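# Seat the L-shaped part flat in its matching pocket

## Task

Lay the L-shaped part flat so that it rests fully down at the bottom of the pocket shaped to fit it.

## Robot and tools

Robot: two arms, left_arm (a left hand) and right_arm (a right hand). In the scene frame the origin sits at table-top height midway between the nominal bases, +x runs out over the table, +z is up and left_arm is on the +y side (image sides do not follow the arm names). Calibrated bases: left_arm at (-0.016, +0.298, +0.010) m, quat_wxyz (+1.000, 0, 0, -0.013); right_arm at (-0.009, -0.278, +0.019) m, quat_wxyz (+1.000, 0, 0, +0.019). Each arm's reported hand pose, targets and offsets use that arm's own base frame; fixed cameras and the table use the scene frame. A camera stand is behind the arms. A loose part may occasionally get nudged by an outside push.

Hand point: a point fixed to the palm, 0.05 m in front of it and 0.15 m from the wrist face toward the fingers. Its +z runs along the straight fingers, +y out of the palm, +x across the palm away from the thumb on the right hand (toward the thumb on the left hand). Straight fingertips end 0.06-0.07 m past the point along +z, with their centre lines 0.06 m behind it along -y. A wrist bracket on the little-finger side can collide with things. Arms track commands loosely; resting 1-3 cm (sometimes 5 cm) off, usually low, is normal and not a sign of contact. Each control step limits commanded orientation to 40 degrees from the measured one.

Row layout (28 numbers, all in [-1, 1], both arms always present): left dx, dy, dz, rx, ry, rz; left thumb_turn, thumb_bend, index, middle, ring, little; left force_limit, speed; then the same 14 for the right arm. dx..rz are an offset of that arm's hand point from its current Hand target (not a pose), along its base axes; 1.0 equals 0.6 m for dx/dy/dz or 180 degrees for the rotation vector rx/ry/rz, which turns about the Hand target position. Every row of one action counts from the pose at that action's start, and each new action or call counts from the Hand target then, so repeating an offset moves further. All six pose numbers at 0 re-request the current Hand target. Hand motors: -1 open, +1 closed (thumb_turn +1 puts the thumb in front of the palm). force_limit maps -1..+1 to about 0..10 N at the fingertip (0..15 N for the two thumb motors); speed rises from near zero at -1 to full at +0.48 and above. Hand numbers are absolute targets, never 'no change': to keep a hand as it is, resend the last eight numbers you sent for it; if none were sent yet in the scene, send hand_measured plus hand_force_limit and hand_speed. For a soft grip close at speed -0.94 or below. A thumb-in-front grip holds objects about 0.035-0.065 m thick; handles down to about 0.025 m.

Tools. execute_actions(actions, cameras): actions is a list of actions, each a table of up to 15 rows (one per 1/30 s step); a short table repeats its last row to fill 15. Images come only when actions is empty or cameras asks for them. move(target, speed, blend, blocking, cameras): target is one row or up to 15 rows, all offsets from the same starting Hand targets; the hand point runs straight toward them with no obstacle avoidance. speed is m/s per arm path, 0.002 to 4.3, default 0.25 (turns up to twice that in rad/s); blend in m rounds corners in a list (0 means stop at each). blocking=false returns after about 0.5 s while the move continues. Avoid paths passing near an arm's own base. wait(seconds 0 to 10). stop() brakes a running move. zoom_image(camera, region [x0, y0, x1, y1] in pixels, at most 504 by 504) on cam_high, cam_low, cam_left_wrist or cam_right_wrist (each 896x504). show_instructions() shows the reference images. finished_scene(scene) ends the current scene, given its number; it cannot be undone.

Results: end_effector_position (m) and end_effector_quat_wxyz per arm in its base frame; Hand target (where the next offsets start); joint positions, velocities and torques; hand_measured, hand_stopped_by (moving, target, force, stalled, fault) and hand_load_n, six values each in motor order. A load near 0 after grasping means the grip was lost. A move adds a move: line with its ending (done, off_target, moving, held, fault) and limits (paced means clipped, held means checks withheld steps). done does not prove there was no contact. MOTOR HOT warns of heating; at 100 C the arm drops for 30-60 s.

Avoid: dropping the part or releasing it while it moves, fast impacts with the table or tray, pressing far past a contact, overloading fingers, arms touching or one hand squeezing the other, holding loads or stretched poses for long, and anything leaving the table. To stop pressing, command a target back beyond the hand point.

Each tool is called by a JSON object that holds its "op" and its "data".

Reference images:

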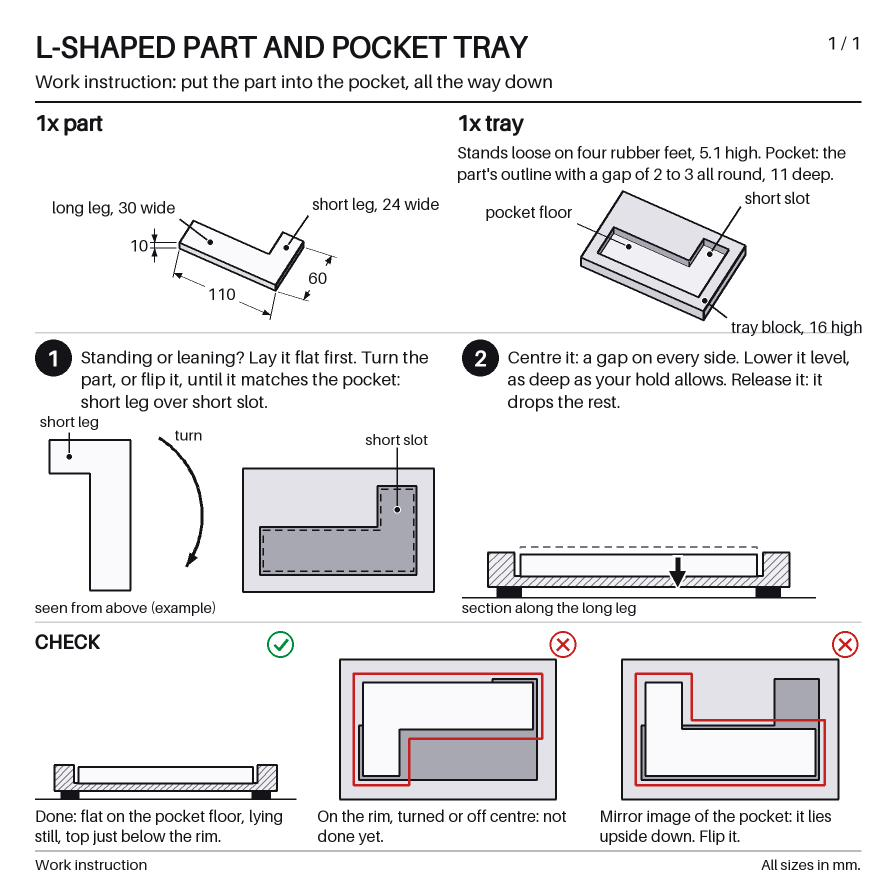

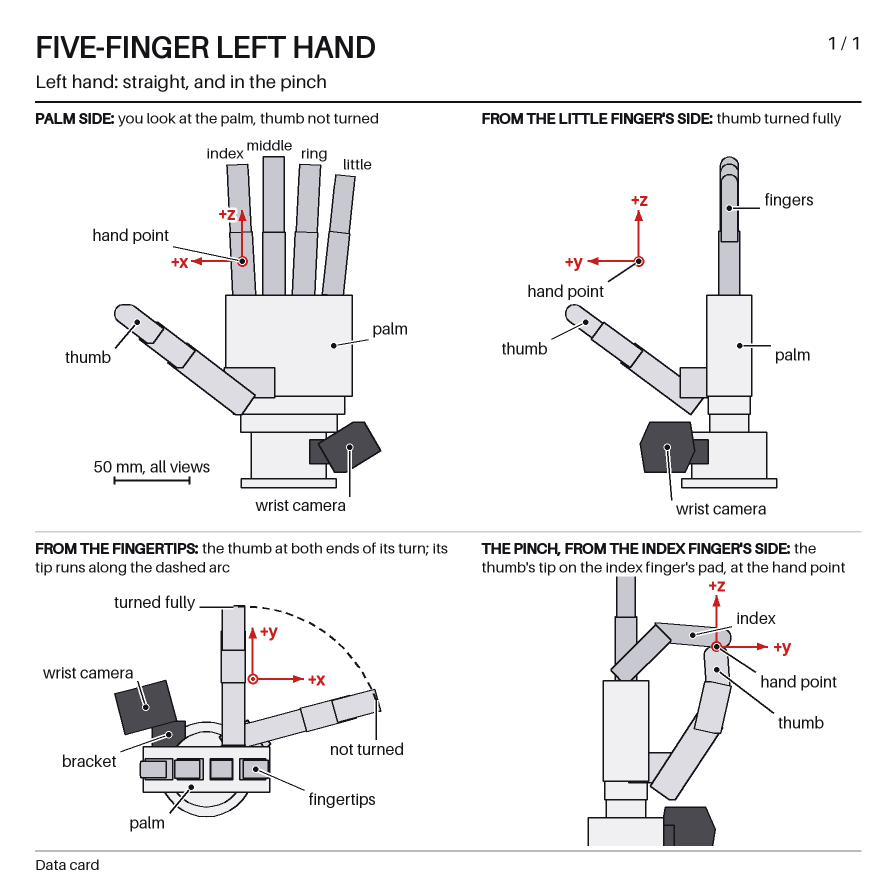

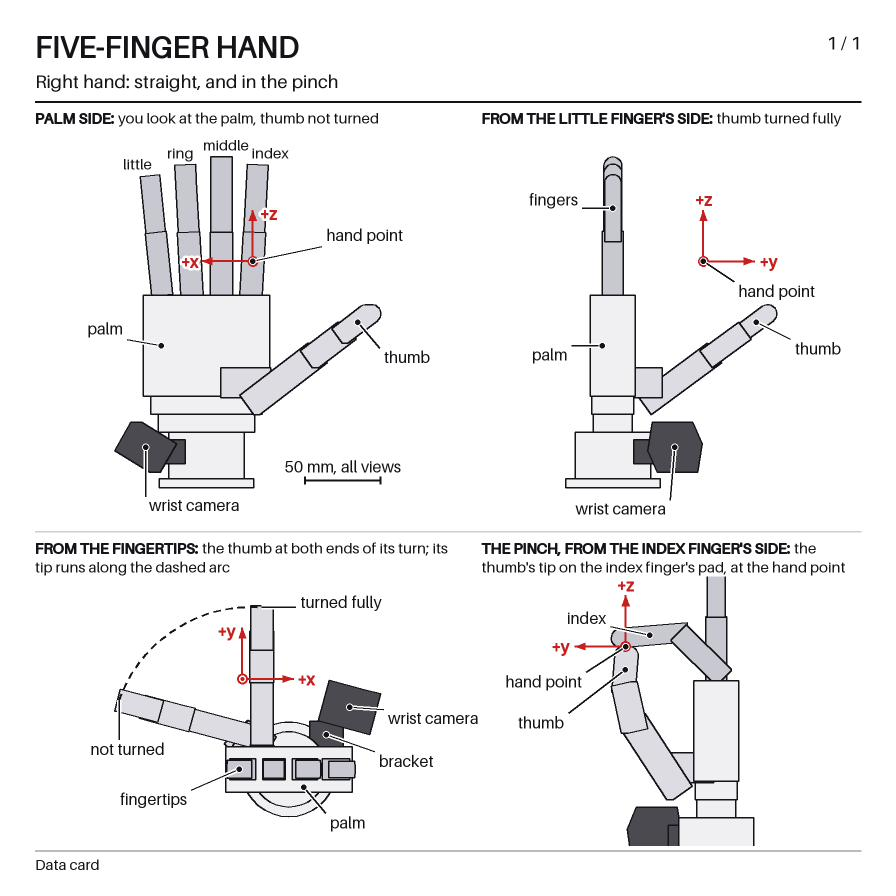

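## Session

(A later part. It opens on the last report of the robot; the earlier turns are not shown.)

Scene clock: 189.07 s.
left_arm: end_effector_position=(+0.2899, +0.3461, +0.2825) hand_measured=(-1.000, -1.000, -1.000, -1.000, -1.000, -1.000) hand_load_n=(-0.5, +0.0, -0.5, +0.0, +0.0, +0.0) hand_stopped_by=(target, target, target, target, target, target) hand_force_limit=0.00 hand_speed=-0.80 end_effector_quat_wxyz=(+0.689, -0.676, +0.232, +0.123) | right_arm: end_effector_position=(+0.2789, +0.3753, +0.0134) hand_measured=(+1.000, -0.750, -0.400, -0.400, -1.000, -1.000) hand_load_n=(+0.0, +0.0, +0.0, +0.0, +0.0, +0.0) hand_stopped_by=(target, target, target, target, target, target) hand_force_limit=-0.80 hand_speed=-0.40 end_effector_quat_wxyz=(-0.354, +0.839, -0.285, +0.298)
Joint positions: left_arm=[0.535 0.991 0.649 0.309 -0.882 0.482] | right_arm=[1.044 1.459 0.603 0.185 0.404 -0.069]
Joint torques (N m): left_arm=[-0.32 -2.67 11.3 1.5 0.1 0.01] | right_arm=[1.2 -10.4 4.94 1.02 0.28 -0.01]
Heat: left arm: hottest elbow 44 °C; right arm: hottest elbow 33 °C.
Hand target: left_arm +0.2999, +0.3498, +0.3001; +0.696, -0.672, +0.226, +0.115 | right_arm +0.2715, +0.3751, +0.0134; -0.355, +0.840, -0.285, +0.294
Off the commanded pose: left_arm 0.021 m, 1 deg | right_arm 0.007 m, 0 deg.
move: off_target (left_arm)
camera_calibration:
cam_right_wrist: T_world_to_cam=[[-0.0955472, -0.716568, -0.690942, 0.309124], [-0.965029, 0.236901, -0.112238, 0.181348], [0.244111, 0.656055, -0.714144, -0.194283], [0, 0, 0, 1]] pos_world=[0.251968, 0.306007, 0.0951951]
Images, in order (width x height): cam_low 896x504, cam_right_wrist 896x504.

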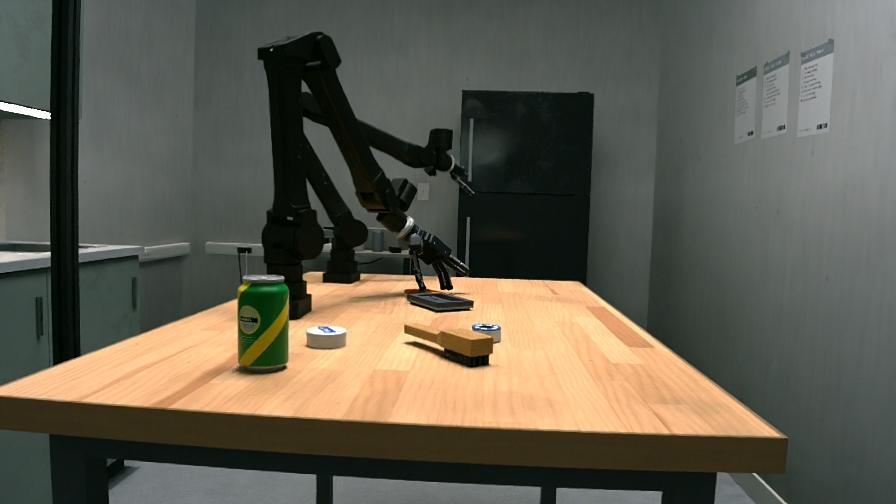

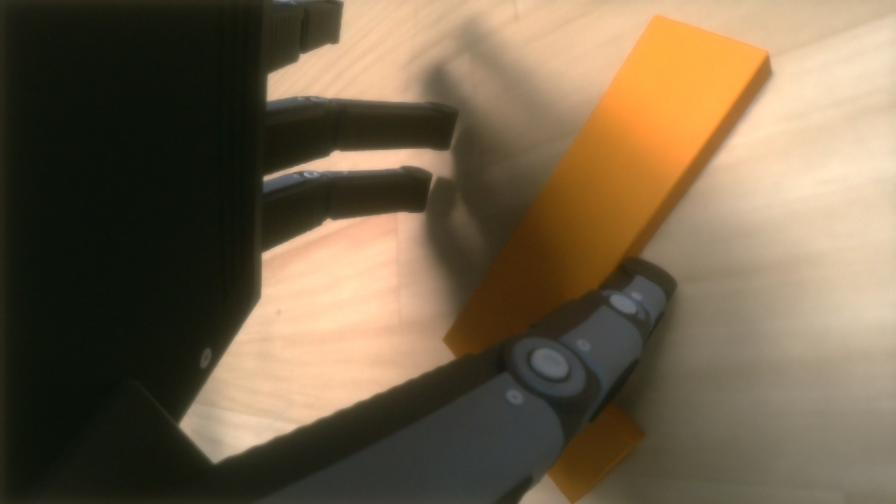

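{"op": "move", "data": {"target": [[0,0,0,0,0,0,-1,-1,-1,-1,-1,-1,0,-0.8, 0.0273,0.0438,0.085,0,0,0,1,-0.9,0.1,0.1,-1,-1,-0.5,-0.4],[0,0,0,0,0,0,-1,-1,-1,-1,-1,-1,0,-0.8, 0.0073,0.0172,0.0077,0,0,0,1,-0.9,0.1,0.1,-1,-1,-0.5,-0.4]], "speed": [0.12, 0.08], "blend": 0.02, "cameras": ["cam_right_wrist"]}}

Scene clock: 213.73 s.
left_arm: end_effector_position=(+0.2899, +0.3461, +0.2825) hand_measured=(-1.000, -1.000, -1.000, -1.000, -1.000, -1.000) hand_load_n=(+0.0, +0.0, +0.0, +0.0, +0.0, +0.0) hand_stopped_by=(target, target, target, target, target, target) hand_force_limit=0.00 hand_speed=-0.80 end_effector_quat_wxyz=(+0.689, -0.676, +0.232, +0.123) | right_arm: end_effector_position=(+0.2808, +0.3797, +0.0184) hand_measured=(+1.000, -0.900, +0.100, +0.100, -1.000, -1.000) hand_load_n=(+0.0, +0.0, +0.0, +0.0, +0.0, +0.0) hand_stopped_by=(target, target, target, target, target, target) hand_force_limit=-0.50 hand_speed=-0.40 end_effector_quat_wxyz=(-0.346, +0.843, -0.286, +0.296)
Joint positions: left_arm=[0.535 0.991 0.649 0.309 -0.882 0.482] | right_arm=[1.046 1.458 0.634 0.134 0.407 -0.066]
Joint torques (N m): left_arm=[-0.26 -2.67 11.3 1.5 0.1 0.01] | right_arm=[1.32 -9.35 5.5 2.24 0.29 0.01]
Heat: left arm: hottest elbow 44 °C; right arm: hottest elbow 33 °C.
Hand target: left_arm +0.2999, +0.3498, +0.3001; +0.696, -0.672, +0.226, +0.115 | right_arm +0.2758, +0.3854, +0.0180; -0.355, +0.840, -0.285, +0.294
Off the commanded pose: left_arm 0.021 m, 1 deg | right_arm 0.008 m, 1 deg.
move: off_target (left_arm)
camera_calibration:
cam_right_wrist: T_world_to_cam=[[-0.103617, -0.727022, -0.678751, 0.322003], [-0.965616, 0.237122, -0.106577, 0.182697], [0.23843, 0.64437, -0.726594, -0.187777], [0, 0, 0, 1]] pos_world=[0.254551, 0.31178, 0.101594]
Images, in order (width x height): cam_right_wrist 896x504.

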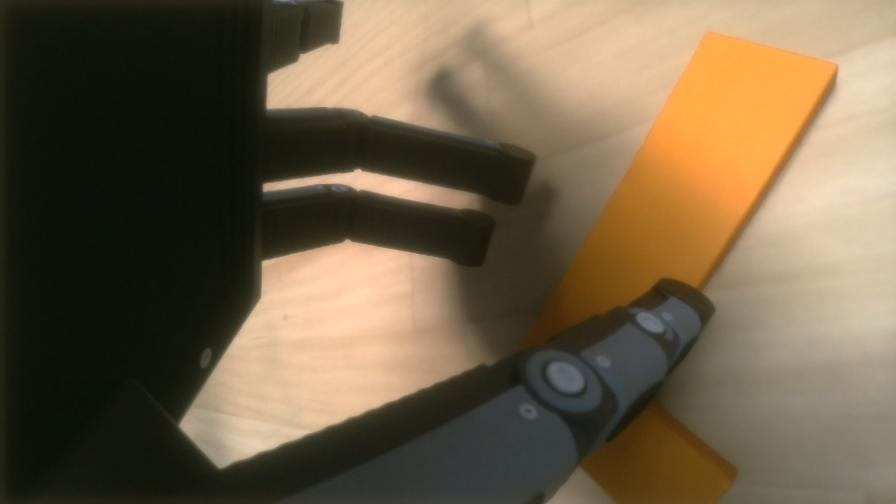

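{"op": "move", "data": {"target": [0,0,0,0,0,0,-1,-1,-1,-1,-1,-1,0,-0.8, 0,0,-0.0333,0,0,0,1,-0.82,0.12,0.12,-1,-1,-0.5,-0.4], "speed": 0.05, "cameras": ["cam_right_wrist"]}}

Scene clock: 221.17 s.
left_arm: end_effector_position=(+0.2899, +0.3461, +0.2825) hand_measured=(-1.000, -1.000, -1.000, -1.000, -1.000, -1.000) hand_load_n=(-0.5, +0.0, +0.0, +0.0, +0.0, +0.0) hand_stopped_by=(target, target, target, target, target, target) hand_force_limit=0.00 hand_speed=-0.80 end_effector_quat_wxyz=(+0.689, -0.676, +0.232, +0.123) | right_arm: end_effector_position=(+0.2855, +0.3870, +0.0130) hand_measured=(+1.000, -0.820, +0.120, +0.120, -1.000, -1.000) hand_load_n=(-2.0, +1.0, +0.0, +0.5, +0.0, +0.0) hand_stopped_by=(target, target, target, target, target, target) hand_force_limit=-0.50 hand_speed=-0.40 end_effector_quat_wxyz=(-0.361, +0.835, -0.288, +0.301)
Joint positions: left_arm=[0.535 0.991 0.649 0.309 -0.882 0.482] | right_arm=[1.047 1.492 0.627 0.21 0.411 -0.065]
Joint torques (N m): left_arm=[-0.32 -2.67 11.32 1.48 0.1 0.01] | right_arm=[1.32 -7.94 4.49 2.18 0.11 0]
Heat: left arm: hottest elbow 45 °C; right arm: hottest elbow 33 °C.
Hand target: left_arm +0.2999, +0.3498, +0.3001; +0.696, -0.672, +0.226, +0.115 | right_arm +0.2758, +0.3853, -0.0021; -0.355, +0.841, -0.285, +0.294
Off the commanded pose: left_arm 0.021 m, 1 deg | right_arm 0.018 m, 1 deg.
move: off_target (left_arm, right_arm)
camera_calibration:
cam_right_wrist: T_world_to_cam=[[-0.0921918, -0.706295, -0.701889, 0.31314], [-0.962722, 0.243243, -0.118318, 0.18192], [0.254297, 0.664816, -0.70239, -0.210307], [0, 0, 0, 1]] pos_world=[0.257488, 0.316734, 0.0935964]
Images, in order (width x height): cam_right_wrist 896x504.

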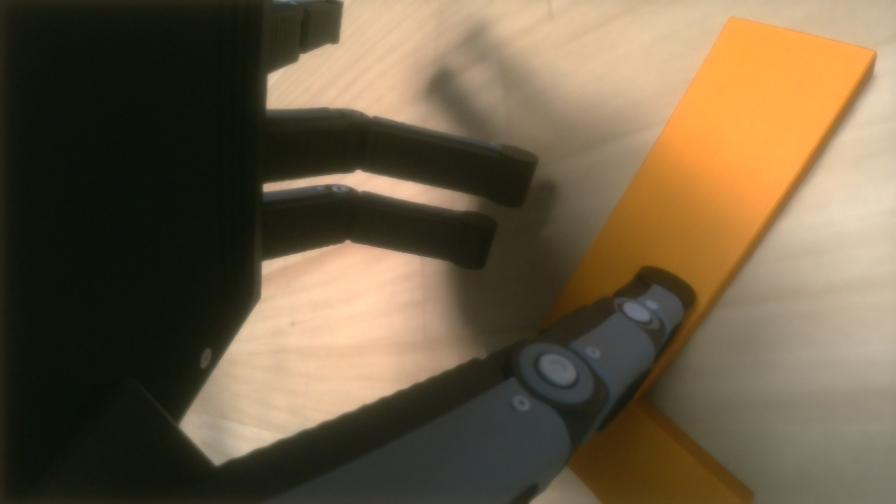

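{"op": "move", "data": {"target": [0,0,0,0,0,0,-1,-1,-1,-1,-1,-1,0,-0.8, 0.0,0.0,0.09,0,0,0,1,-0.82,0.0,0.0,-1,-1,-0.5,-0.4], "speed": 0.08, "cameras": ["cam_right_wrist"]}}

{"op": "zoom_image", "data": {"camera": "cam_right_wrist", "region": [500, 30, 800, 250]}}

{"op": "zoom_image", "data": {"camera": "cam_right_wrist", "region": [480, 230, 760, 440]}}

Scene clock: 239.57 s.
left_arm: end_effector_position=(+0.2899, +0.3461, +0.2825) hand_measured=(-1.000, -1.000, -1.000, -1.000, -1.000, -1.000) hand_load_n=(+0.0, +0.0, +0.0, +0.0, +0.0, +0.0) hand_stopped_by=(target, target, target, target, target, target) hand_force_limit=0.00 hand_speed=-0.80 end_effector_quat_wxyz=(+0.689, -0.676, +0.232, +0.123) | right_arm: end_effector_position=(+0.2738, +0.3668, +0.0349) hand_measured=(+1.000, -0.820, +0.000, +0.000, -1.000, -1.000) hand_load_n=(+0.0, +0.0, +0.0, +0.0, +0.0, +0.0) hand_stopped_by=(target, target, target, target, target, target) hand_force_limit=-0.50 hand_speed=-0.40 end_effector_quat_wxyz=(-0.337, +0.847, -0.285, +0.296)
Joint positions: left_arm=[0.535 0.991 0.649 0.309 -0.882 0.482] | right_arm=[1.047 1.382 0.627 0.046 0.411 -0.065]
Joint torques (N m): left_arm=[-0.32 -2.67 11.32 1.48 0.1 0.01] | right_arm=[1.26 -9.47 8.94 0.95 0.12 -0.01]
Heat: left arm: hottest elbow 45 °C; right arm: hottest elbow 33 °C.
Hand target: left_arm +0.2999, +0.3498, +0.3001; +0.696, -0.672, +0.226, +0.115 | right_arm +0.2758, +0.3853, +0.0519; -0.355, +0.841, -0.285, +0.294
Off the commanded pose: left_arm 0.021 m, 1 deg | right_arm 0.025 m, 2 deg.
move: off_target (left_arm, right_arm)
camera_calibration:
cam_right_wrist: T_world_to_cam=[[-0.110551, -0.738142, -0.665526, 0.328721], [-0.965719, 0.238029, -0.103584, 0.180398], [0.234874, 0.631259, -0.739152, -0.159597], [0, 0, 0, 1]] pos_world=[0.248039, 0.30045, 0.119492]
Images, in order (width x height): cam_right_wrist 896x504.

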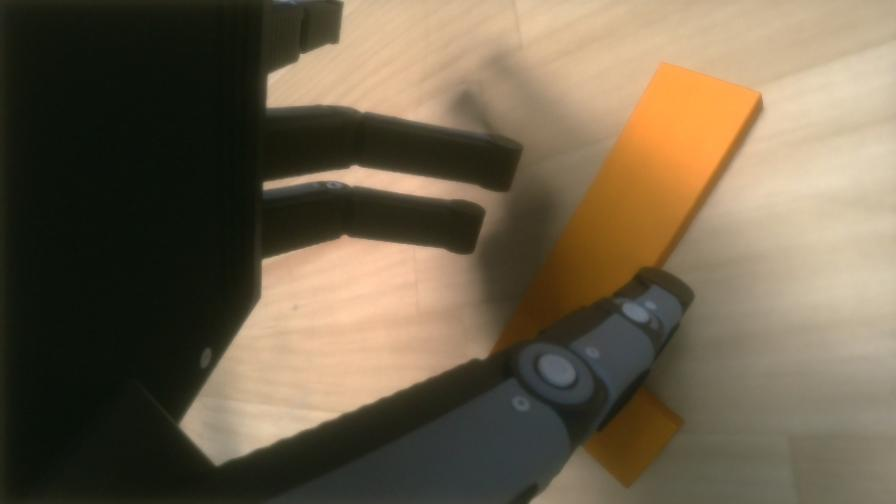

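Scaled by 1.680 from the camera's 896x504 image, which has a finer 1280x720 frame.

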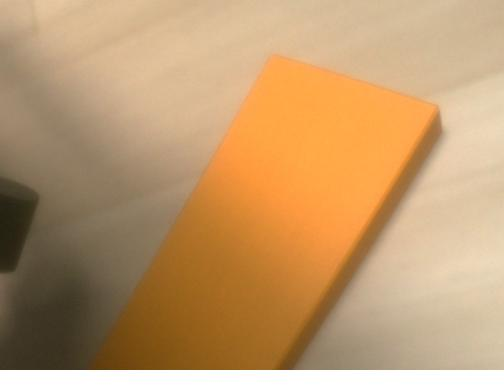

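Scaled by 1.800 from the camera's 896x504 image, which has a finer 1280x720 frame.

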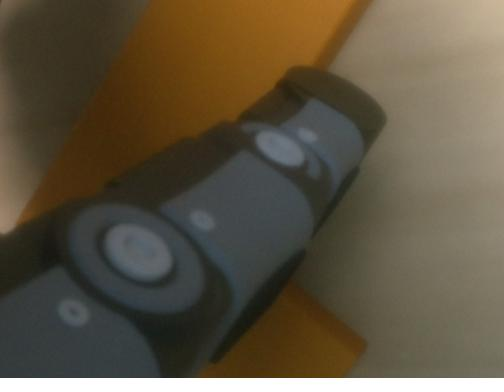

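{"op": "move", "data": {"target": [0,0,0,0,0,0,-1,-1,-1,-1,-1,-1,0,-0.8, -0.023,-0.017,-0.0565,0,0,0,1,-0.9,0.1,0.1,-1,-1,-0.5,-0.2], "speed": 0.06, "cameras": ["cam_right_wrist"]}}

Scene clock: 258.30 s.
left_arm: end_effector_position=(+0.2899, +0.3461, +0.2825) hand_measured=(-1.000, -1.000, -1.000, -1.000, -1.000, -1.000) hand_load_n=(+0.0, +0.0, +0.0, +0.0, +0.0, +0.0) hand_stopped_by=(target, target, target, target, target, target) hand_force_limit=0.00 hand_speed=-0.80 end_effector_quat_wxyz=(+0.689, -0.676, +0.232, +0.123) | right_arm: end_effector_position=(+0.2668, +0.3698, +0.0186) hand_measured=(+1.000, -0.900, +0.100, +0.100, -1.000, -1.000) hand_load_n=(+0.0, +0.0, +0.0, +0.0, -0.5, +0.0) hand_stopped_by=(target, target, target, target, target, target) hand_force_limit=-0.50 hand_speed=-0.20 end_effector_quat_wxyz=(-0.346, +0.843, -0.285, +0.296)
Joint positions: left_arm=[0.535 0.991 0.649 0.309 -0.882 0.482] | right_arm=[1.066 1.419 0.594 0.129 0.423 -0.052]
Joint torques (N m): left_arm=[-0.32 -2.61 11.3 1.48 0.1 0.01] | right_arm=[1.44 -8.76 5.5 2.17 0.3 0.01]
Heat: left arm: hottest elbow 45 °C; right arm: hottest elbow 34 °C.
Hand target: left_arm +0.2999, +0.3498, +0.3001; +0.696, -0.672, +0.226, +0.115 | right_arm +0.2620, +0.3753, +0.0181; -0.355, +0.840, -0.285, +0.294
Off the commanded pose: left_arm 0.021 m, 1 deg | right_arm 0.007 m, 1 deg.
move: off_target (left_arm)
camera_calibration:
cam_right_wrist: T_world_to_cam=[[-0.102875, -0.727067, -0.678815, 0.313264], [-0.965723, 0.236509, -0.106966, 0.171787], [0.238317, 0.644544, -0.726476, -0.178024], [0, 0, 0, 1]] pos_world=[0.240552, 0.301879, 0.101694]
Images, in order (width x height): cam_right_wrist 896x504.

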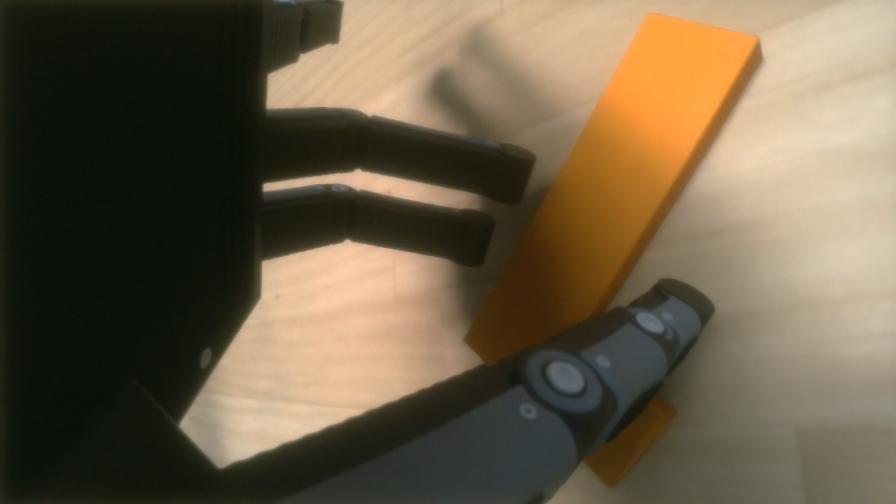

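{"op": "move", "data": {"target": [0,0,0,0,0,0,-1,-1,-1,-1,-1,-1,0,-0.8, 0,0,-0.019,0,0,0,1,-0.9,0.1,0.1,-1,-1,-0.5,-0.2], "speed": 0.05, "cameras": []}}

Scene clock: 264.17 s.
left_arm: end_effector_position=(+0.2899, +0.3461, +0.2825) hand_measured=(-1.000, -1.000, -1.000, -1.000, -1.000, -1.000) hand_load_n=(+0.0, +0.0, +0.0, +0.0, +0.0, +0.0) hand_stopped_by=(target, target, target, target, target, target) hand_force_limit=0.00 hand_speed=-0.80 end_effector_quat_wxyz=(+0.689, -0.676, +0.232, +0.123) | right_arm: end_effector_position=(+0.2673, +0.3708, +0.0084) hand_measured=(+1.000, -0.900, +0.100, +0.100, -1.000, -1.000) hand_load_n=(+0.0, +0.0, +0.0, +0.0, +0.0, +0.0) hand_stopped_by=(target, target, target, target, target, target) hand_force_limit=-0.50 hand_speed=-0.20 end_effector_quat_wxyz=(-0.347, +0.843, -0.286, +0.297)
Joint positions: left_arm=[0.535 0.991 0.649 0.309 -0.882 0.482] | right_arm=[1.066 1.45 0.585 0.173 0.423 -0.052]
Joint torques (N m): left_arm=[-0.32 -2.67 11.32 1.5 0.1 0.01] | right_arm=[1.2 -8.88 5.14 2.1 0.31 0.01]
Heat: left arm: hottest elbow 45 °C; right arm: hottest elbow 34 °C.
Hand target: left_arm +0.2999, +0.3498, +0.3001; +0.696, -0.672, +0.226, +0.115 | right_arm +0.2619, +0.3752, +0.0066; -0.355, +0.841, -0.285, +0.294
Off the commanded pose: left_arm 0.021 m, 1 deg | right_arm 0.007 m, 1 deg.
move: off_target (left_arm)
No camera images: "cameras" was empty.

{"op": "move", "data": {"target": [0,0,0,0,0,0,-1,-1,-1,-1,-1,-1,0,-0.8, 0,0,-0.0105,0,0,0,1,-0.82,0.1,0.1,-1,-1,-0.5,-0.2], "speed": 0.03, "cameras": ["cam_right_wrist"]}}

Scene clock: 269.13 s.
left_arm: end_effector_position=(+0.2899, +0.3461, +0.2825) hand_measured=(-1.000, -1.000, -1.000, -1.000, -1.000, -1.000) hand_load_n=(+0.0, +0.0, +0.0, +0.0, +0.0, +0.0) hand_stopped_by=(target, target, target, target, target, target) hand_force_limit=0.00 hand_speed=-0.80 end_effector_quat_wxyz=(+0.689, -0.676, +0.232, +0.123) | right_arm: end_effector_position=(+0.2689, +0.3734, +0.0051) hand_measured=(+1.000, -0.820, +0.100, +0.100, -1.000, -1.000) hand_load_n=(+0.0, +0.0, +0.0, +0.0, +0.0, -0.5) hand_stopped_by=(target, target, target, target, target, target) hand_force_limit=-0.50 hand_speed=-0.20 end_effector_quat_wxyz=(-0.350, +0.841, -0.286, +0.297)
Joint positions: left_arm=[0.535 0.991 0.649 0.309 -0.882 0.482] | right_arm=[1.066 1.467 0.585 0.197 0.423 -0.052]
Joint torques (N m): left_arm=[-0.26 -2.67 11.32 1.48 0.1 0.01] | right_arm=[1.49 -8.88 4.56 2.25 0.29 0]
Heat: left arm: hottest elbow 45 °C; right arm: hottest elbow 34 °C.
Hand target: left_arm +0.2999, +0.3498, +0.3001; +0.696, -0.672, +0.226, +0.115 | right_arm +0.2620, +0.3752, +0.0004; -0.355, +0.840, -0.285, +0.294
Off the commanded pose: left_arm 0.021 m, 1 deg | right_arm 0.009 m, 1 deg.
move: off_target (left_arm)
camera_calibration:
cam_right_wrist: T_world_to_cam=[[-0.0998283, -0.720735, -0.685985, 0.303872], [-0.965046, 0.238036, -0.109656, 0.170739], [0.242322, 0.65106, -0.719306, -0.194186], [0, 0, 0, 1]] pos_world=[0.242161, 0.304796, 0.0874946]
Images, in order (width x height): cam_right_wrist 896x504.

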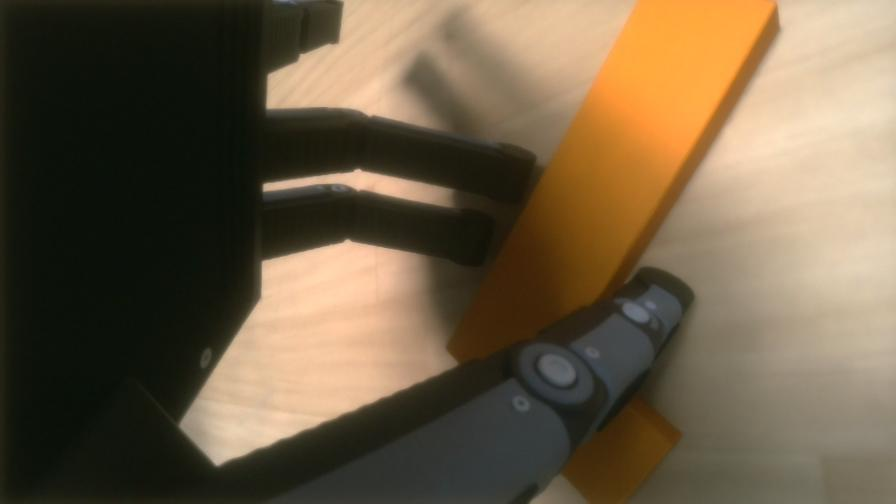

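{"op": "move", "data": {"target": [0,0,0,0,0,0,-1,-1,-1,-1,-1,-1,0,-0.8, -0.002,-0.0015,-0.006,0,0,0,1,-0.82,0.14,0.14,-1,-1,-0.5,-0.5], "speed": 0.03, "cameras": ["cam_right_wrist"]}}

Scene clock: 272.43 s.
left_arm: end_effector_position=(+0.2899, +0.3461, +0.2825) hand_measured=(-1.000, -1.000, -1.000, -1.000, -1.000, -1.000) hand_load_n=(+0.0, +0.0, +0.0, -0.5, +0.0, +0.0) hand_stopped_by=(target, target, target, target, target, target) hand_force_limit=0.00 hand_speed=-0.80 end_effector_quat_wxyz=(+0.689, -0.676, +0.232, +0.123) | right_arm: end_effector_position=(+0.2681, +0.3722, +0.0033) hand_measured=(+1.000, -0.820, +0.140, +0.140, -1.000, -1.000) hand_load_n=(+0.0, +0.0, -1.5, +0.0, +0.0, +0.0) hand_stopped_by=(target, target, target, target, target, target) hand_force_limit=-0.50 hand_speed=-0.50 end_effector_quat_wxyz=(-0.352, +0.840, -0.286, +0.298)
Joint positions: left_arm=[0.535 0.991 0.649 0.309 -0.882 0.482] | right_arm=[1.068 1.469 0.576 0.212 0.426 -0.051]
Joint torques (N m): left_arm=[-0.26 -2.67 11.3 1.48 0.1 0.01] | right_arm=[1.32 -8.18 4.75 2.24 0.24 0]
Heat: left arm: hottest elbow 45 °C; right arm: hottest elbow 34 °C.
Hand target: left_arm +0.2999, +0.3498, +0.3001; +0.696, -0.672, +0.226, +0.115 | right_arm +0.2607, +0.3743, -0.0033; -0.355, +0.841, -0.285, +0.294
Off the commanded pose: left_arm 0.021 m, 1 deg | right_arm 0.010 m, 1 deg.
move: off_target (left_arm)
camera_calibration:
cam_right_wrist: T_world_to_cam=[[-0.0984901, -0.718089, -0.688947, 0.300374], [-0.96435, 0.239746, -0.112027, 0.169324], [0.245618, 0.653353, -0.716102, -0.196223], [0, 0, 0, 1]] pos_world=[0.241068, 0.303303, 0.0853945]
Images, in order (width x height): cam_right_wrist 896x504.

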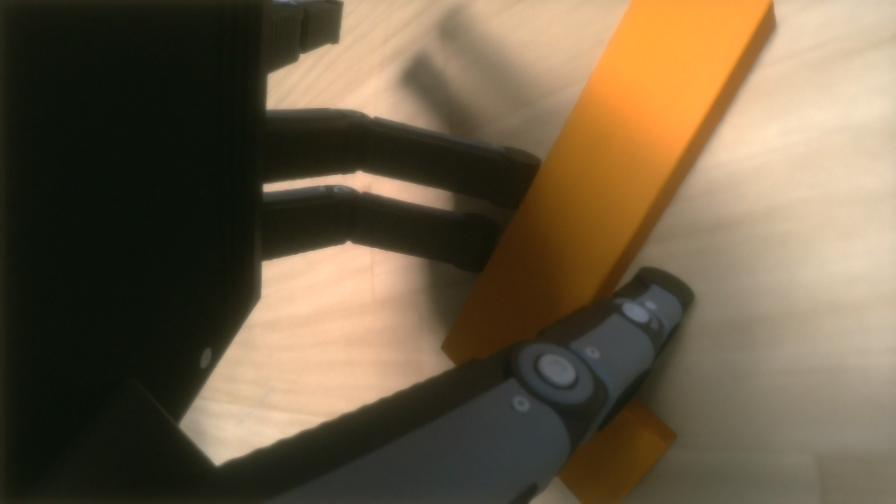

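{"op": "move", "data": {"target": [0,0,0,0,0,0,-1,-1,-1,-1,-1,-1,0,-0.8, 0,0,0,0,0,0,1,-0.68,0.15,0.15,-1,-1,-0.4,-0.85], "speed": 0.03, "cameras": ["cam_right_wrist"]}}

Scene clock: 276.03 s.
left_arm: end_effector_position=(+0.2899, +0.3461, +0.2825) hand_measured=(-1.000, -1.000, -1.000, -1.000, -1.000, -1.000) hand_load_n=(+0.0, +0.0, +0.0, +0.0, +0.0, +0.0) hand_stopped_by=(target, target, target, target, target, target) hand_force_limit=0.00 hand_speed=-0.80 end_effector_quat_wxyz=(+0.689, -0.676, +0.232, +0.123) | right_arm: end_effector_position=(+0.2682, +0.3724, +0.0031) hand_measured=(+1.000, -0.696, +0.150, +0.150, -1.000, -1.000) hand_load_n=(+1.5, +5.0, -0.5, +4.0, -0.5, +0.0) hand_stopped_by=(target, force, target, target, target, target) hand_force_limit=-0.40 hand_speed=-0.85 end_effector_quat_wxyz=(-0.353, +0.839, -0.287, +0.299)
Joint positions: left_arm=[0.535 0.991 0.649 0.309 -0.882 0.482] | right_arm=[1.068 1.47 0.576 0.214 0.426 -0.05]
Joint torques (N m): left_arm=[-0.26 -2.67 11.3 1.5 0.1 0.01] | right_arm=[1.44 -8.41 4.7 2.06 0.2 0.01]
Heat: left arm: hottest elbow 45 °C; right arm: hottest elbow 34 °C.
Hand target: left_arm +0.2999, +0.3498, +0.3001; +0.696, -0.672, +0.226, +0.115 | right_arm +0.2608, +0.3743, -0.0032; -0.355, +0.840, -0.285, +0.294
Off the commanded pose: left_arm 0.021 m, 1 deg | right_arm 0.010 m, 1 deg.
move: off_target (left_arm)
camera_calibration:
cam_right_wrist: T_world_to_cam=[[-0.0983729, -0.717518, -0.689558, 0.300163], [-0.964179, 0.240244, -0.112434, 0.169086], [0.246336, 0.653797, -0.71545, -0.196933], [0, 0, 0, 1]] pos_world=[0.241069, 0.303505, 0.0850946]
Images, in order (width x height): cam_right_wrist 896x504.

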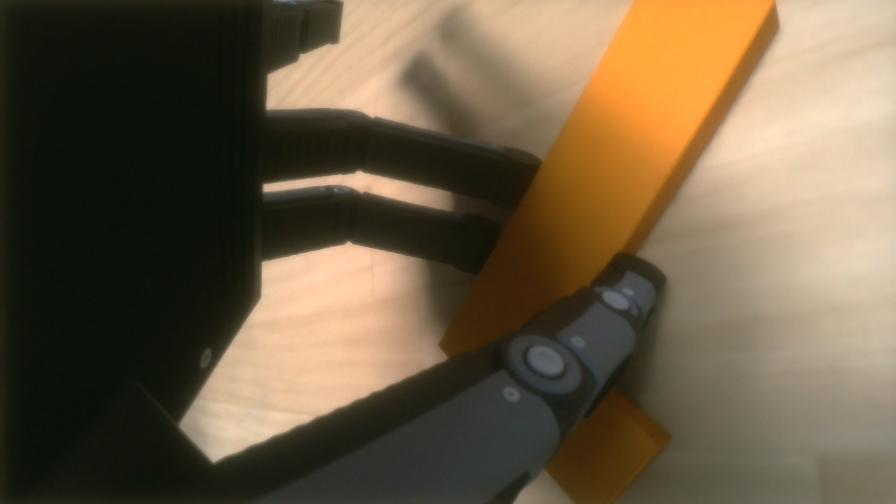

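{"op": "move", "data": {"target": [0,0,0,0,0,0,-1,-1,-1,-1,-1,-1,0,-0.8, 0,0,0,0,0,0,1,-0.68,0.45,0.45,-1,-1,-0.3,-0.94], "speed": 0.03, "cameras": ["cam_right_wrist"]}}

Scene clock: 278.63 s.
left_arm: end_effector_position=(+0.2899, +0.3461, +0.2825) hand_measured=(-1.000, -1.000, -1.000, -1.000, -1.000, -1.000) hand_load_n=(+0.0, +0.0, +0.0, +0.0, +0.0, +0.0) hand_stopped_by=(target, target, target, target, target, target) hand_force_limit=0.00 hand_speed=-0.80 end_effector_quat_wxyz=(+0.689, -0.676, +0.232, +0.123) | right_arm: end_effector_position=(+0.2682, +0.3724, +0.0031) hand_measured=(+1.000, -0.696, +0.198, +0.150, -1.000, -1.000) hand_load_n=(+0.5, +6.5, +4.0, +2.5, +0.0, +0.0) hand_stopped_by=(target, force, force, force, target, target) hand_force_limit=-0.30 hand_speed=-0.94 end_effector_quat_wxyz=(-0.353, +0.839, -0.287, +0.299)
Joint positions: left_arm=[0.535 0.991 0.649 0.309 -0.882 0.482] | right_arm=[1.068 1.47 0.576 0.214 0.426 -0.05]
Joint torques (N m): left_arm=[-0.26 -2.67 11.3 1.48 0.1 0.01] | right_arm=[1.32 -8.47 4.75 2.09 0.19 0]
Heat: left arm: hottest elbow 45 °C; right arm: hottest elbow 34 °C.
Hand target: left_arm +0.2999, +0.3498, +0.3001; +0.696, -0.672, +0.226, +0.115 | right_arm +0.2608, +0.3743, -0.0032; -0.355, +0.840, -0.285, +0.294
Off the commanded pose: left_arm 0.021 m, 1 deg | right_arm 0.010 m, 1 deg.
move: off_target (left_arm)
camera_calibration:
cam_right_wrist: T_world_to_cam=[[-0.0983729, -0.717518, -0.689558, 0.300163], [-0.964179, 0.240244, -0.112434, 0.169086], [0.246336, 0.653797, -0.71545, -0.196933], [0, 0, 0, 1]] pos_world=[0.241069, 0.303505, 0.0850946]
Images, in order (width x height): cam_right_wrist 896x504.

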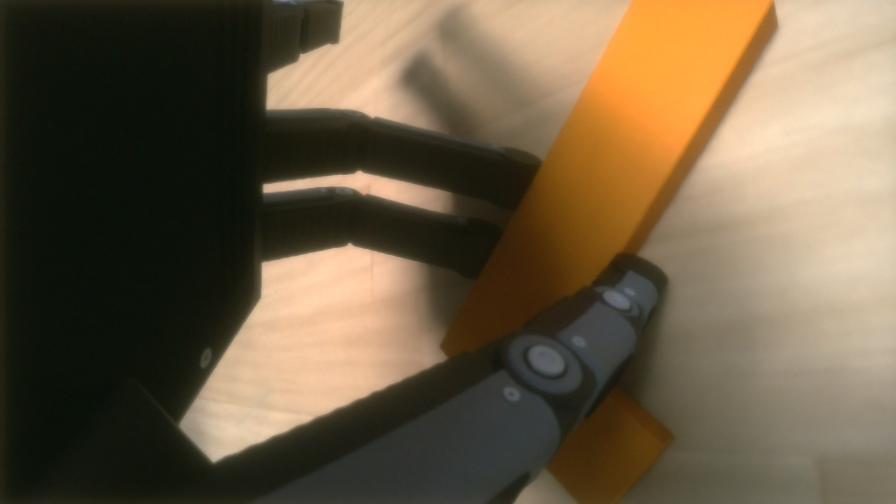

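{"op": "move", "data": {"target": [0,0,0,0,0,0,-1,-1,-1,-1,-1,-1,0,-0.8, 0,0,0.1,0,0,0,1,-0.68,0.45,0.45,-1,-1,-0.3,-0.94], "speed": 0.08, "cameras": ["cam_right_wrist"]}}

Scene clock: 290.70 s.
left_arm: end_effector_position=(+0.2899, +0.3461, +0.2825) hand_measured=(-1.000, -1.000, -1.000, -1.000, -1.000, -1.000) hand_load_n=(-0.5, +0.0, +0.0, +0.0, +0.0, +0.0) hand_stopped_by=(target, target, target, target, target, target) hand_force_limit=0.00 hand_speed=-0.80 end_effector_quat_wxyz=(+0.689, -0.676, +0.232, +0.123) | right_arm: end_effector_position=(+0.2555, +0.3494, +0.0333) hand_measured=(+1.000, -0.696, +0.198, +0.150, -1.000, -1.000) hand_load_n=(+0.0, +6.5, +3.0, +3.0, +0.0, +0.0) hand_stopped_by=(target, force, force, force, target, target) hand_force_limit=-0.30 hand_speed=-0.94 end_effector_quat_wxyz=(-0.331, +0.850, -0.284, +0.295)
Joint positions: left_arm=[0.535 0.991 0.649 0.309 -0.882 0.482] | right_arm=[1.068 1.324 0.576 0.017 0.426 -0.05]
Joint torques (N m): left_arm=[-0.26 -2.67 11.3 1.5 0.09 0.01] | right_arm=[1.14 -8.7 9.95 0.77 0.22 0.01]
Heat: left arm: hottest elbow 45 °C; right arm: hottest elbow 33 °C.
Hand target: left_arm +0.2999, +0.3498, +0.3001; +0.696, -0.672, +0.226, +0.115 | right_arm +0.2608, +0.3743, +0.0567; -0.355, +0.840, -0.285, +0.294
Off the commanded pose: left_arm 0.021 m, 1 deg | right_arm 0.035 m, 3 deg.
move: off_target (left_arm, right_arm)
camera_calibration:
cam_right_wrist: T_world_to_cam=[[-0.114937, -0.747022, -0.654788, 0.316581], [-0.966715, 0.235792, -0.0993157, 0.167569], [0.228585, 0.621578, -0.749259, -0.140197], [0, 0, 0, 1]] pos_world=[0.230425, 0.284125, 0.118892]
Images, in order (width x height): cam_right_wrist 896x504.

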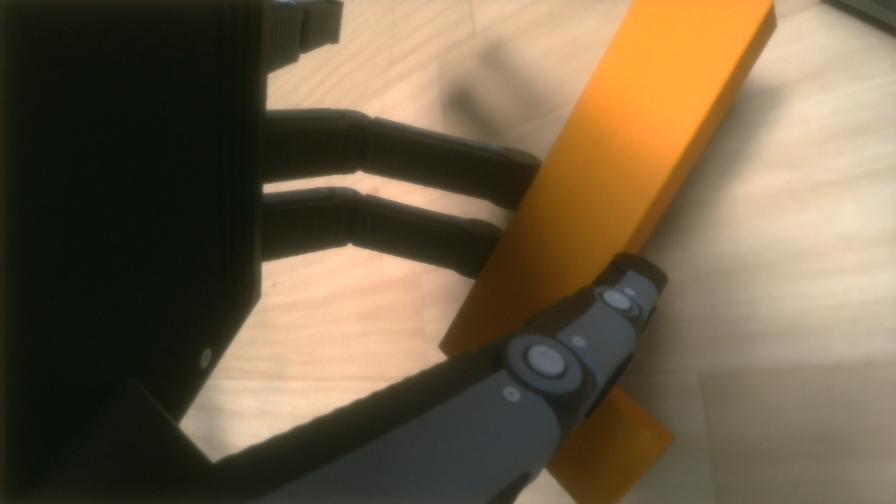

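{"op": "move", "data": {"target": [[0,0,0,0,0,0,-1,-1,-1,-1,-1,-1,0,-0.8, 0.1527,-0.254,0.0555,0,0,-0.068,1,-0.68,0.45,0.45,-1,-1,-0.3,-0.94],[0,0,0,0,0,0,-1,-1,-1,-1,-1,-1,0,-0.8, 0.1103,-0.2805,-0.0028,0,0,-0.068,1,-0.68,0.45,0.45,-1,-1,-0.3,-0.94]], "speed": 0.12, "blend": 0.015, "cameras": ["cam_right_wrist", "cam_high"]}}

{"op": "zoom_image", "data": {"camera": "cam_right_wrist", "region": [400, 0, 896, 504]}}

Scene clock: 300.13 s.
left_arm: end_effector_position=(+0.2899, +0.3461, +0.2825) hand_measured=(-1.000, -1.000, -1.000, -1.000, -1.000, -1.000) hand_load_n=(+0.0, +0.0, +0.0, +0.0, +0.0, +0.0) hand_stopped_by=(target, target, target, target, target, target) hand_force_limit=0.00 hand_speed=-0.80 end_effector_quat_wxyz=(+0.689, -0.676, +0.232, +0.123) | right_arm: end_effector_position=(+0.3218, +0.2058, +0.0490) hand_measured=(+1.000, -0.696, +0.198, +0.150, -1.000, -1.000) hand_load_n=(+0.0, +6.5, +3.0, +3.5, +0.0, +0.0) hand_stopped_by=(target, force, force, force, target, target) hand_force_limit=-0.30 hand_speed=-0.94 end_effector_quat_wxyz=(-0.312, +0.811, -0.377, +0.321)
Joint positions: left_arm=[0.535 0.991 0.649 0.309 -0.882 0.482] | right_arm=[0.643 1.093 0.436 -0.008 0.244 -0.177]
Joint torques (N m): left_arm=[-0.32 -2.67 11.3 1.48 0.1 0.01] | right_arm=[-0.32 -6.24 6.78 2.36 0.07 -0.25]
Heat: left arm: hottest elbow 46 °C; right arm: hottest elbow 35 °C.
Hand target: left_arm +0.2999, +0.3498, +0.3001; +0.696, -0.672, +0.226, +0.115 | right_arm +0.3270, +0.2060, +0.0550; -0.321, +0.805, -0.373, +0.330
Off the commanded pose: left_arm 0.021 m, 1 deg | right_arm 0.008 m, 2 deg.
move: off_target (left_arm)
camera_calibration:
cam_right_wrist: T_world_to_cam=[[-0.266287, -0.684192, -0.67895, 0.264231], [-0.897095, 0.433571, -0.0850743, 0.203304], [0.35258, 0.586428, -0.729239, -0.0880275], [0, 0, 0, 1]] pos_world=[0.283781, 0.14426, 0.132503]
Images, in order (width x height): cam_high 896x504, cam_right_wrist 896x504.

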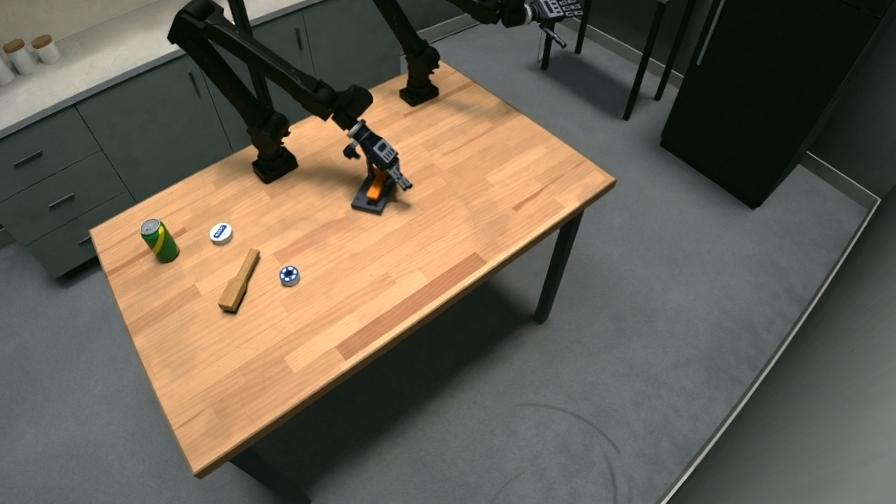

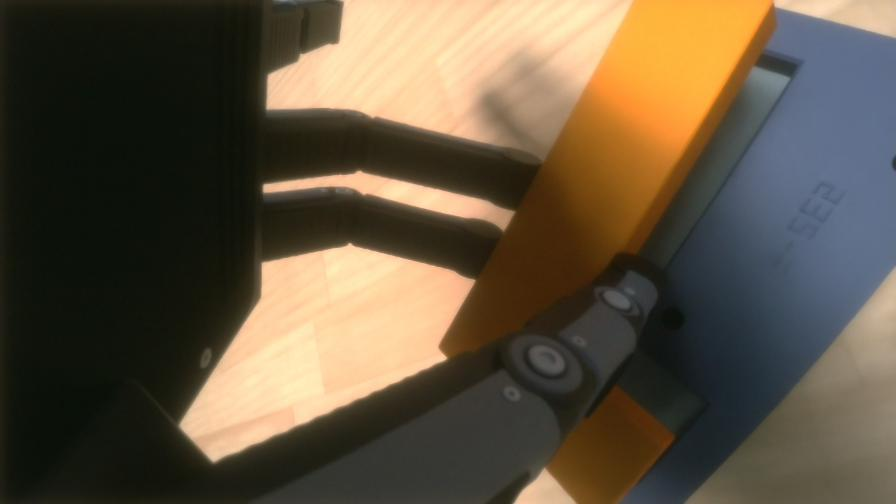

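Scaled by 1.000.

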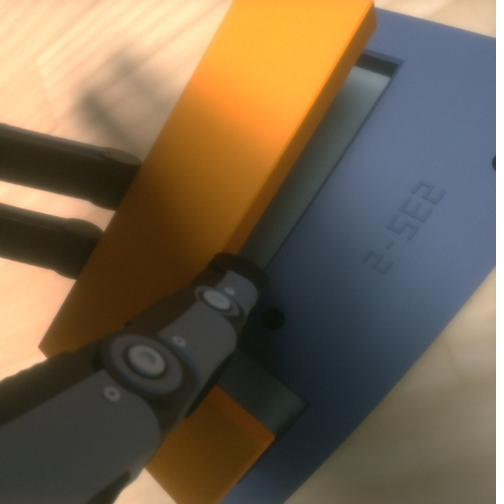

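{"op": "zoom_image", "data": {"camera": "cam_right_wrist", "region": [720, 0, 860, 130]}}

{"op": "zoom_image", "data": {"camera": "cam_right_wrist", "region": [600, 340, 740, 470]}}

{"op": "zoom_image", "data": {"camera": "cam_right_wrist", "region": [420, 280, 560, 410]}}

Scaled by 3.600 from the camera's 896x504 image, which has a finer 1280x720 frame.

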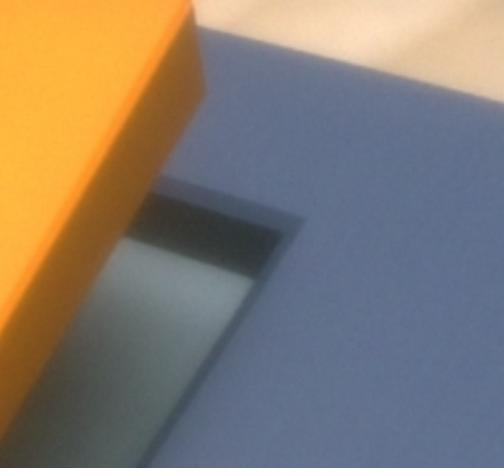

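Scaled by 3.600 from the camera's 896x504 image, which has a finer 1280x720 frame.

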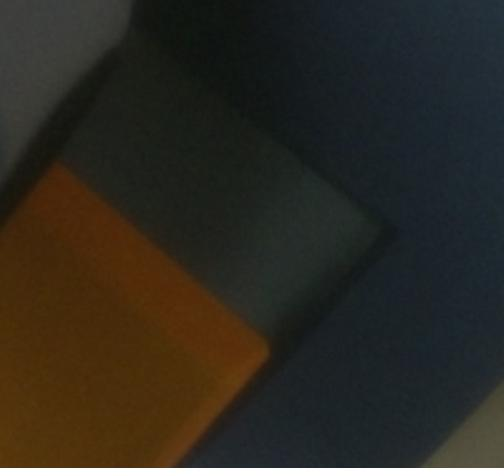

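Scaled by 3.600 from the camera's 896x504 image, which has a finer 1280x720 frame.

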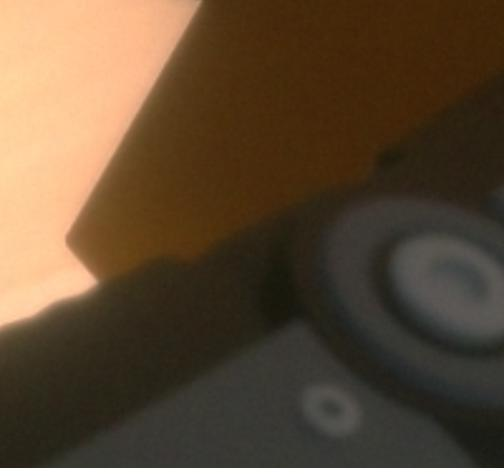

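{"op": "move", "data": {"target": [0,0,0,0,0,0,-1,-1,-1,-1,-1,-1,0,-0.8, 0.0025,-0.0025,-0.03,0.0014,-0.0109,-0.005,1,-0.68,0.45,0.45,-1,-1,-0.3,-0.94], "speed": 0.06, "cameras": ["cam_right_wrist"]}}

{"op": "zoom_image", "data": {"camera": "cam_right_wrist", "region": [720, 0, 860, 130]}}

{"op": "zoom_image", "data": {"camera": "cam_right_wrist", "region": [600, 340, 740, 470]}}

Scene clock: 334.67 s.
left_arm: end_effector_position=(+0.2899, +0.3461, +0.2825) hand_measured=(-1.000, -1.000, -1.000, -1.000, -1.000, -1.000) hand_load_n=(-0.5, -0.5, +0.0, +0.0, +0.0, +0.0) hand_stopped_by=(target, target, target, target, target, target) hand_force_limit=0.00 hand_speed=-0.80 end_effector_quat_wxyz=(+0.689, -0.676, +0.232, +0.123) | right_arm: end_effector_position=(+0.3276, +0.2037, +0.0371) hand_measured=(+1.000, -0.696, +0.198, +0.150, -1.000, -1.000) hand_load_n=(+0.0, +6.5, +3.5, +3.0, +0.0, +0.0) hand_stopped_by=(target, force, force, force, target, target) hand_force_limit=-0.30 hand_speed=-0.94 end_effector_quat_wxyz=(-0.323, +0.797, -0.380, +0.340)
Joint positions: left_arm=[0.535 0.991 0.649 0.309 -0.882 0.482] | right_arm=[0.643 1.134 0.392 0.123 0.271 -0.177]
Joint torques (N m): left_arm=[-0.32 -2.67 11.32 1.5 0.1 0.01] | right_arm=[0.44 -5.13 5.98 2.41 0.19 -0.24]
Heat: left arm: hottest elbow 46 °C; right arm: hottest elbow 34 °C.
Hand target: left_arm +0.2999, +0.3498, +0.3001; +0.696, -0.672, +0.226, +0.115 | right_arm +0.3285, +0.2046, +0.0372; -0.327, +0.796, -0.375, +0.346
Off the commanded pose: left_arm 0.021 m, 1 deg | right_arm 0.001 m, 1 deg.
move: off_target (left_arm)
camera_calibration:
cam_right_wrist: T_world_to_cam=[[-0.248781, -0.668579, -0.700793, 0.248096], [-0.882849, 0.454114, -0.119829, 0.200783], [0.398354, 0.588883, -0.703229, -0.113943], [0, 0, 0, 1]] pos_world=[0.284372, 0.141792, 0.117795]
Images, in order (width x height): cam_right_wrist 896x504.

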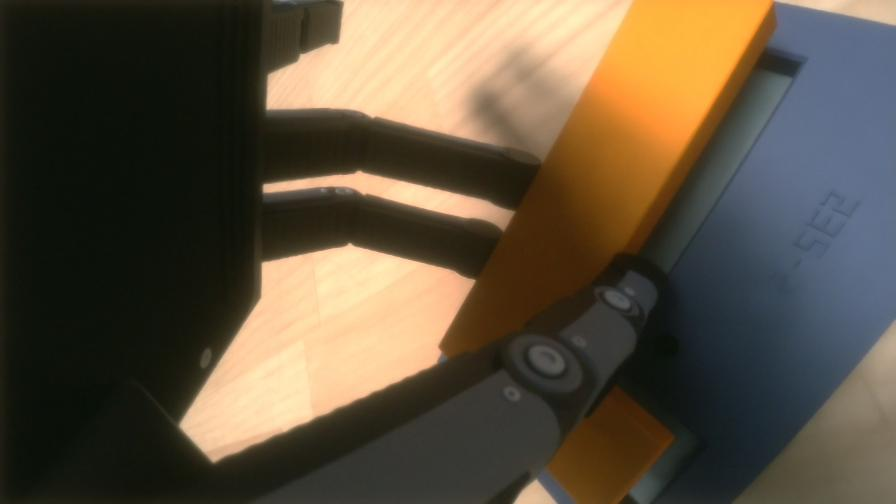

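Scaled by 3.600 from the camera's 896x504 image, which has a finer 1280x720 frame.

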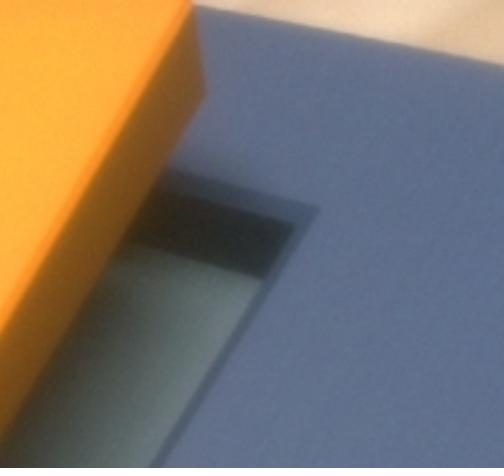

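Scaled by 3.600 from the camera's 896x504 image, which has a finer 1280x720 frame.

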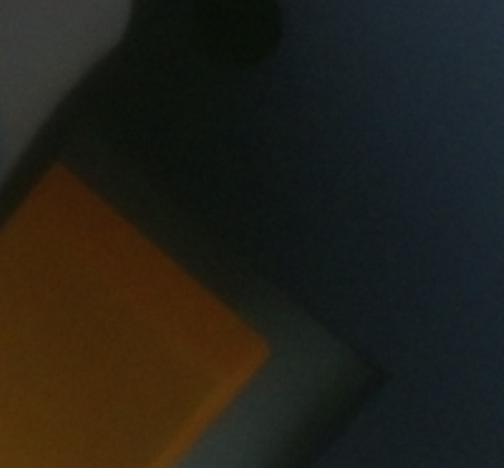

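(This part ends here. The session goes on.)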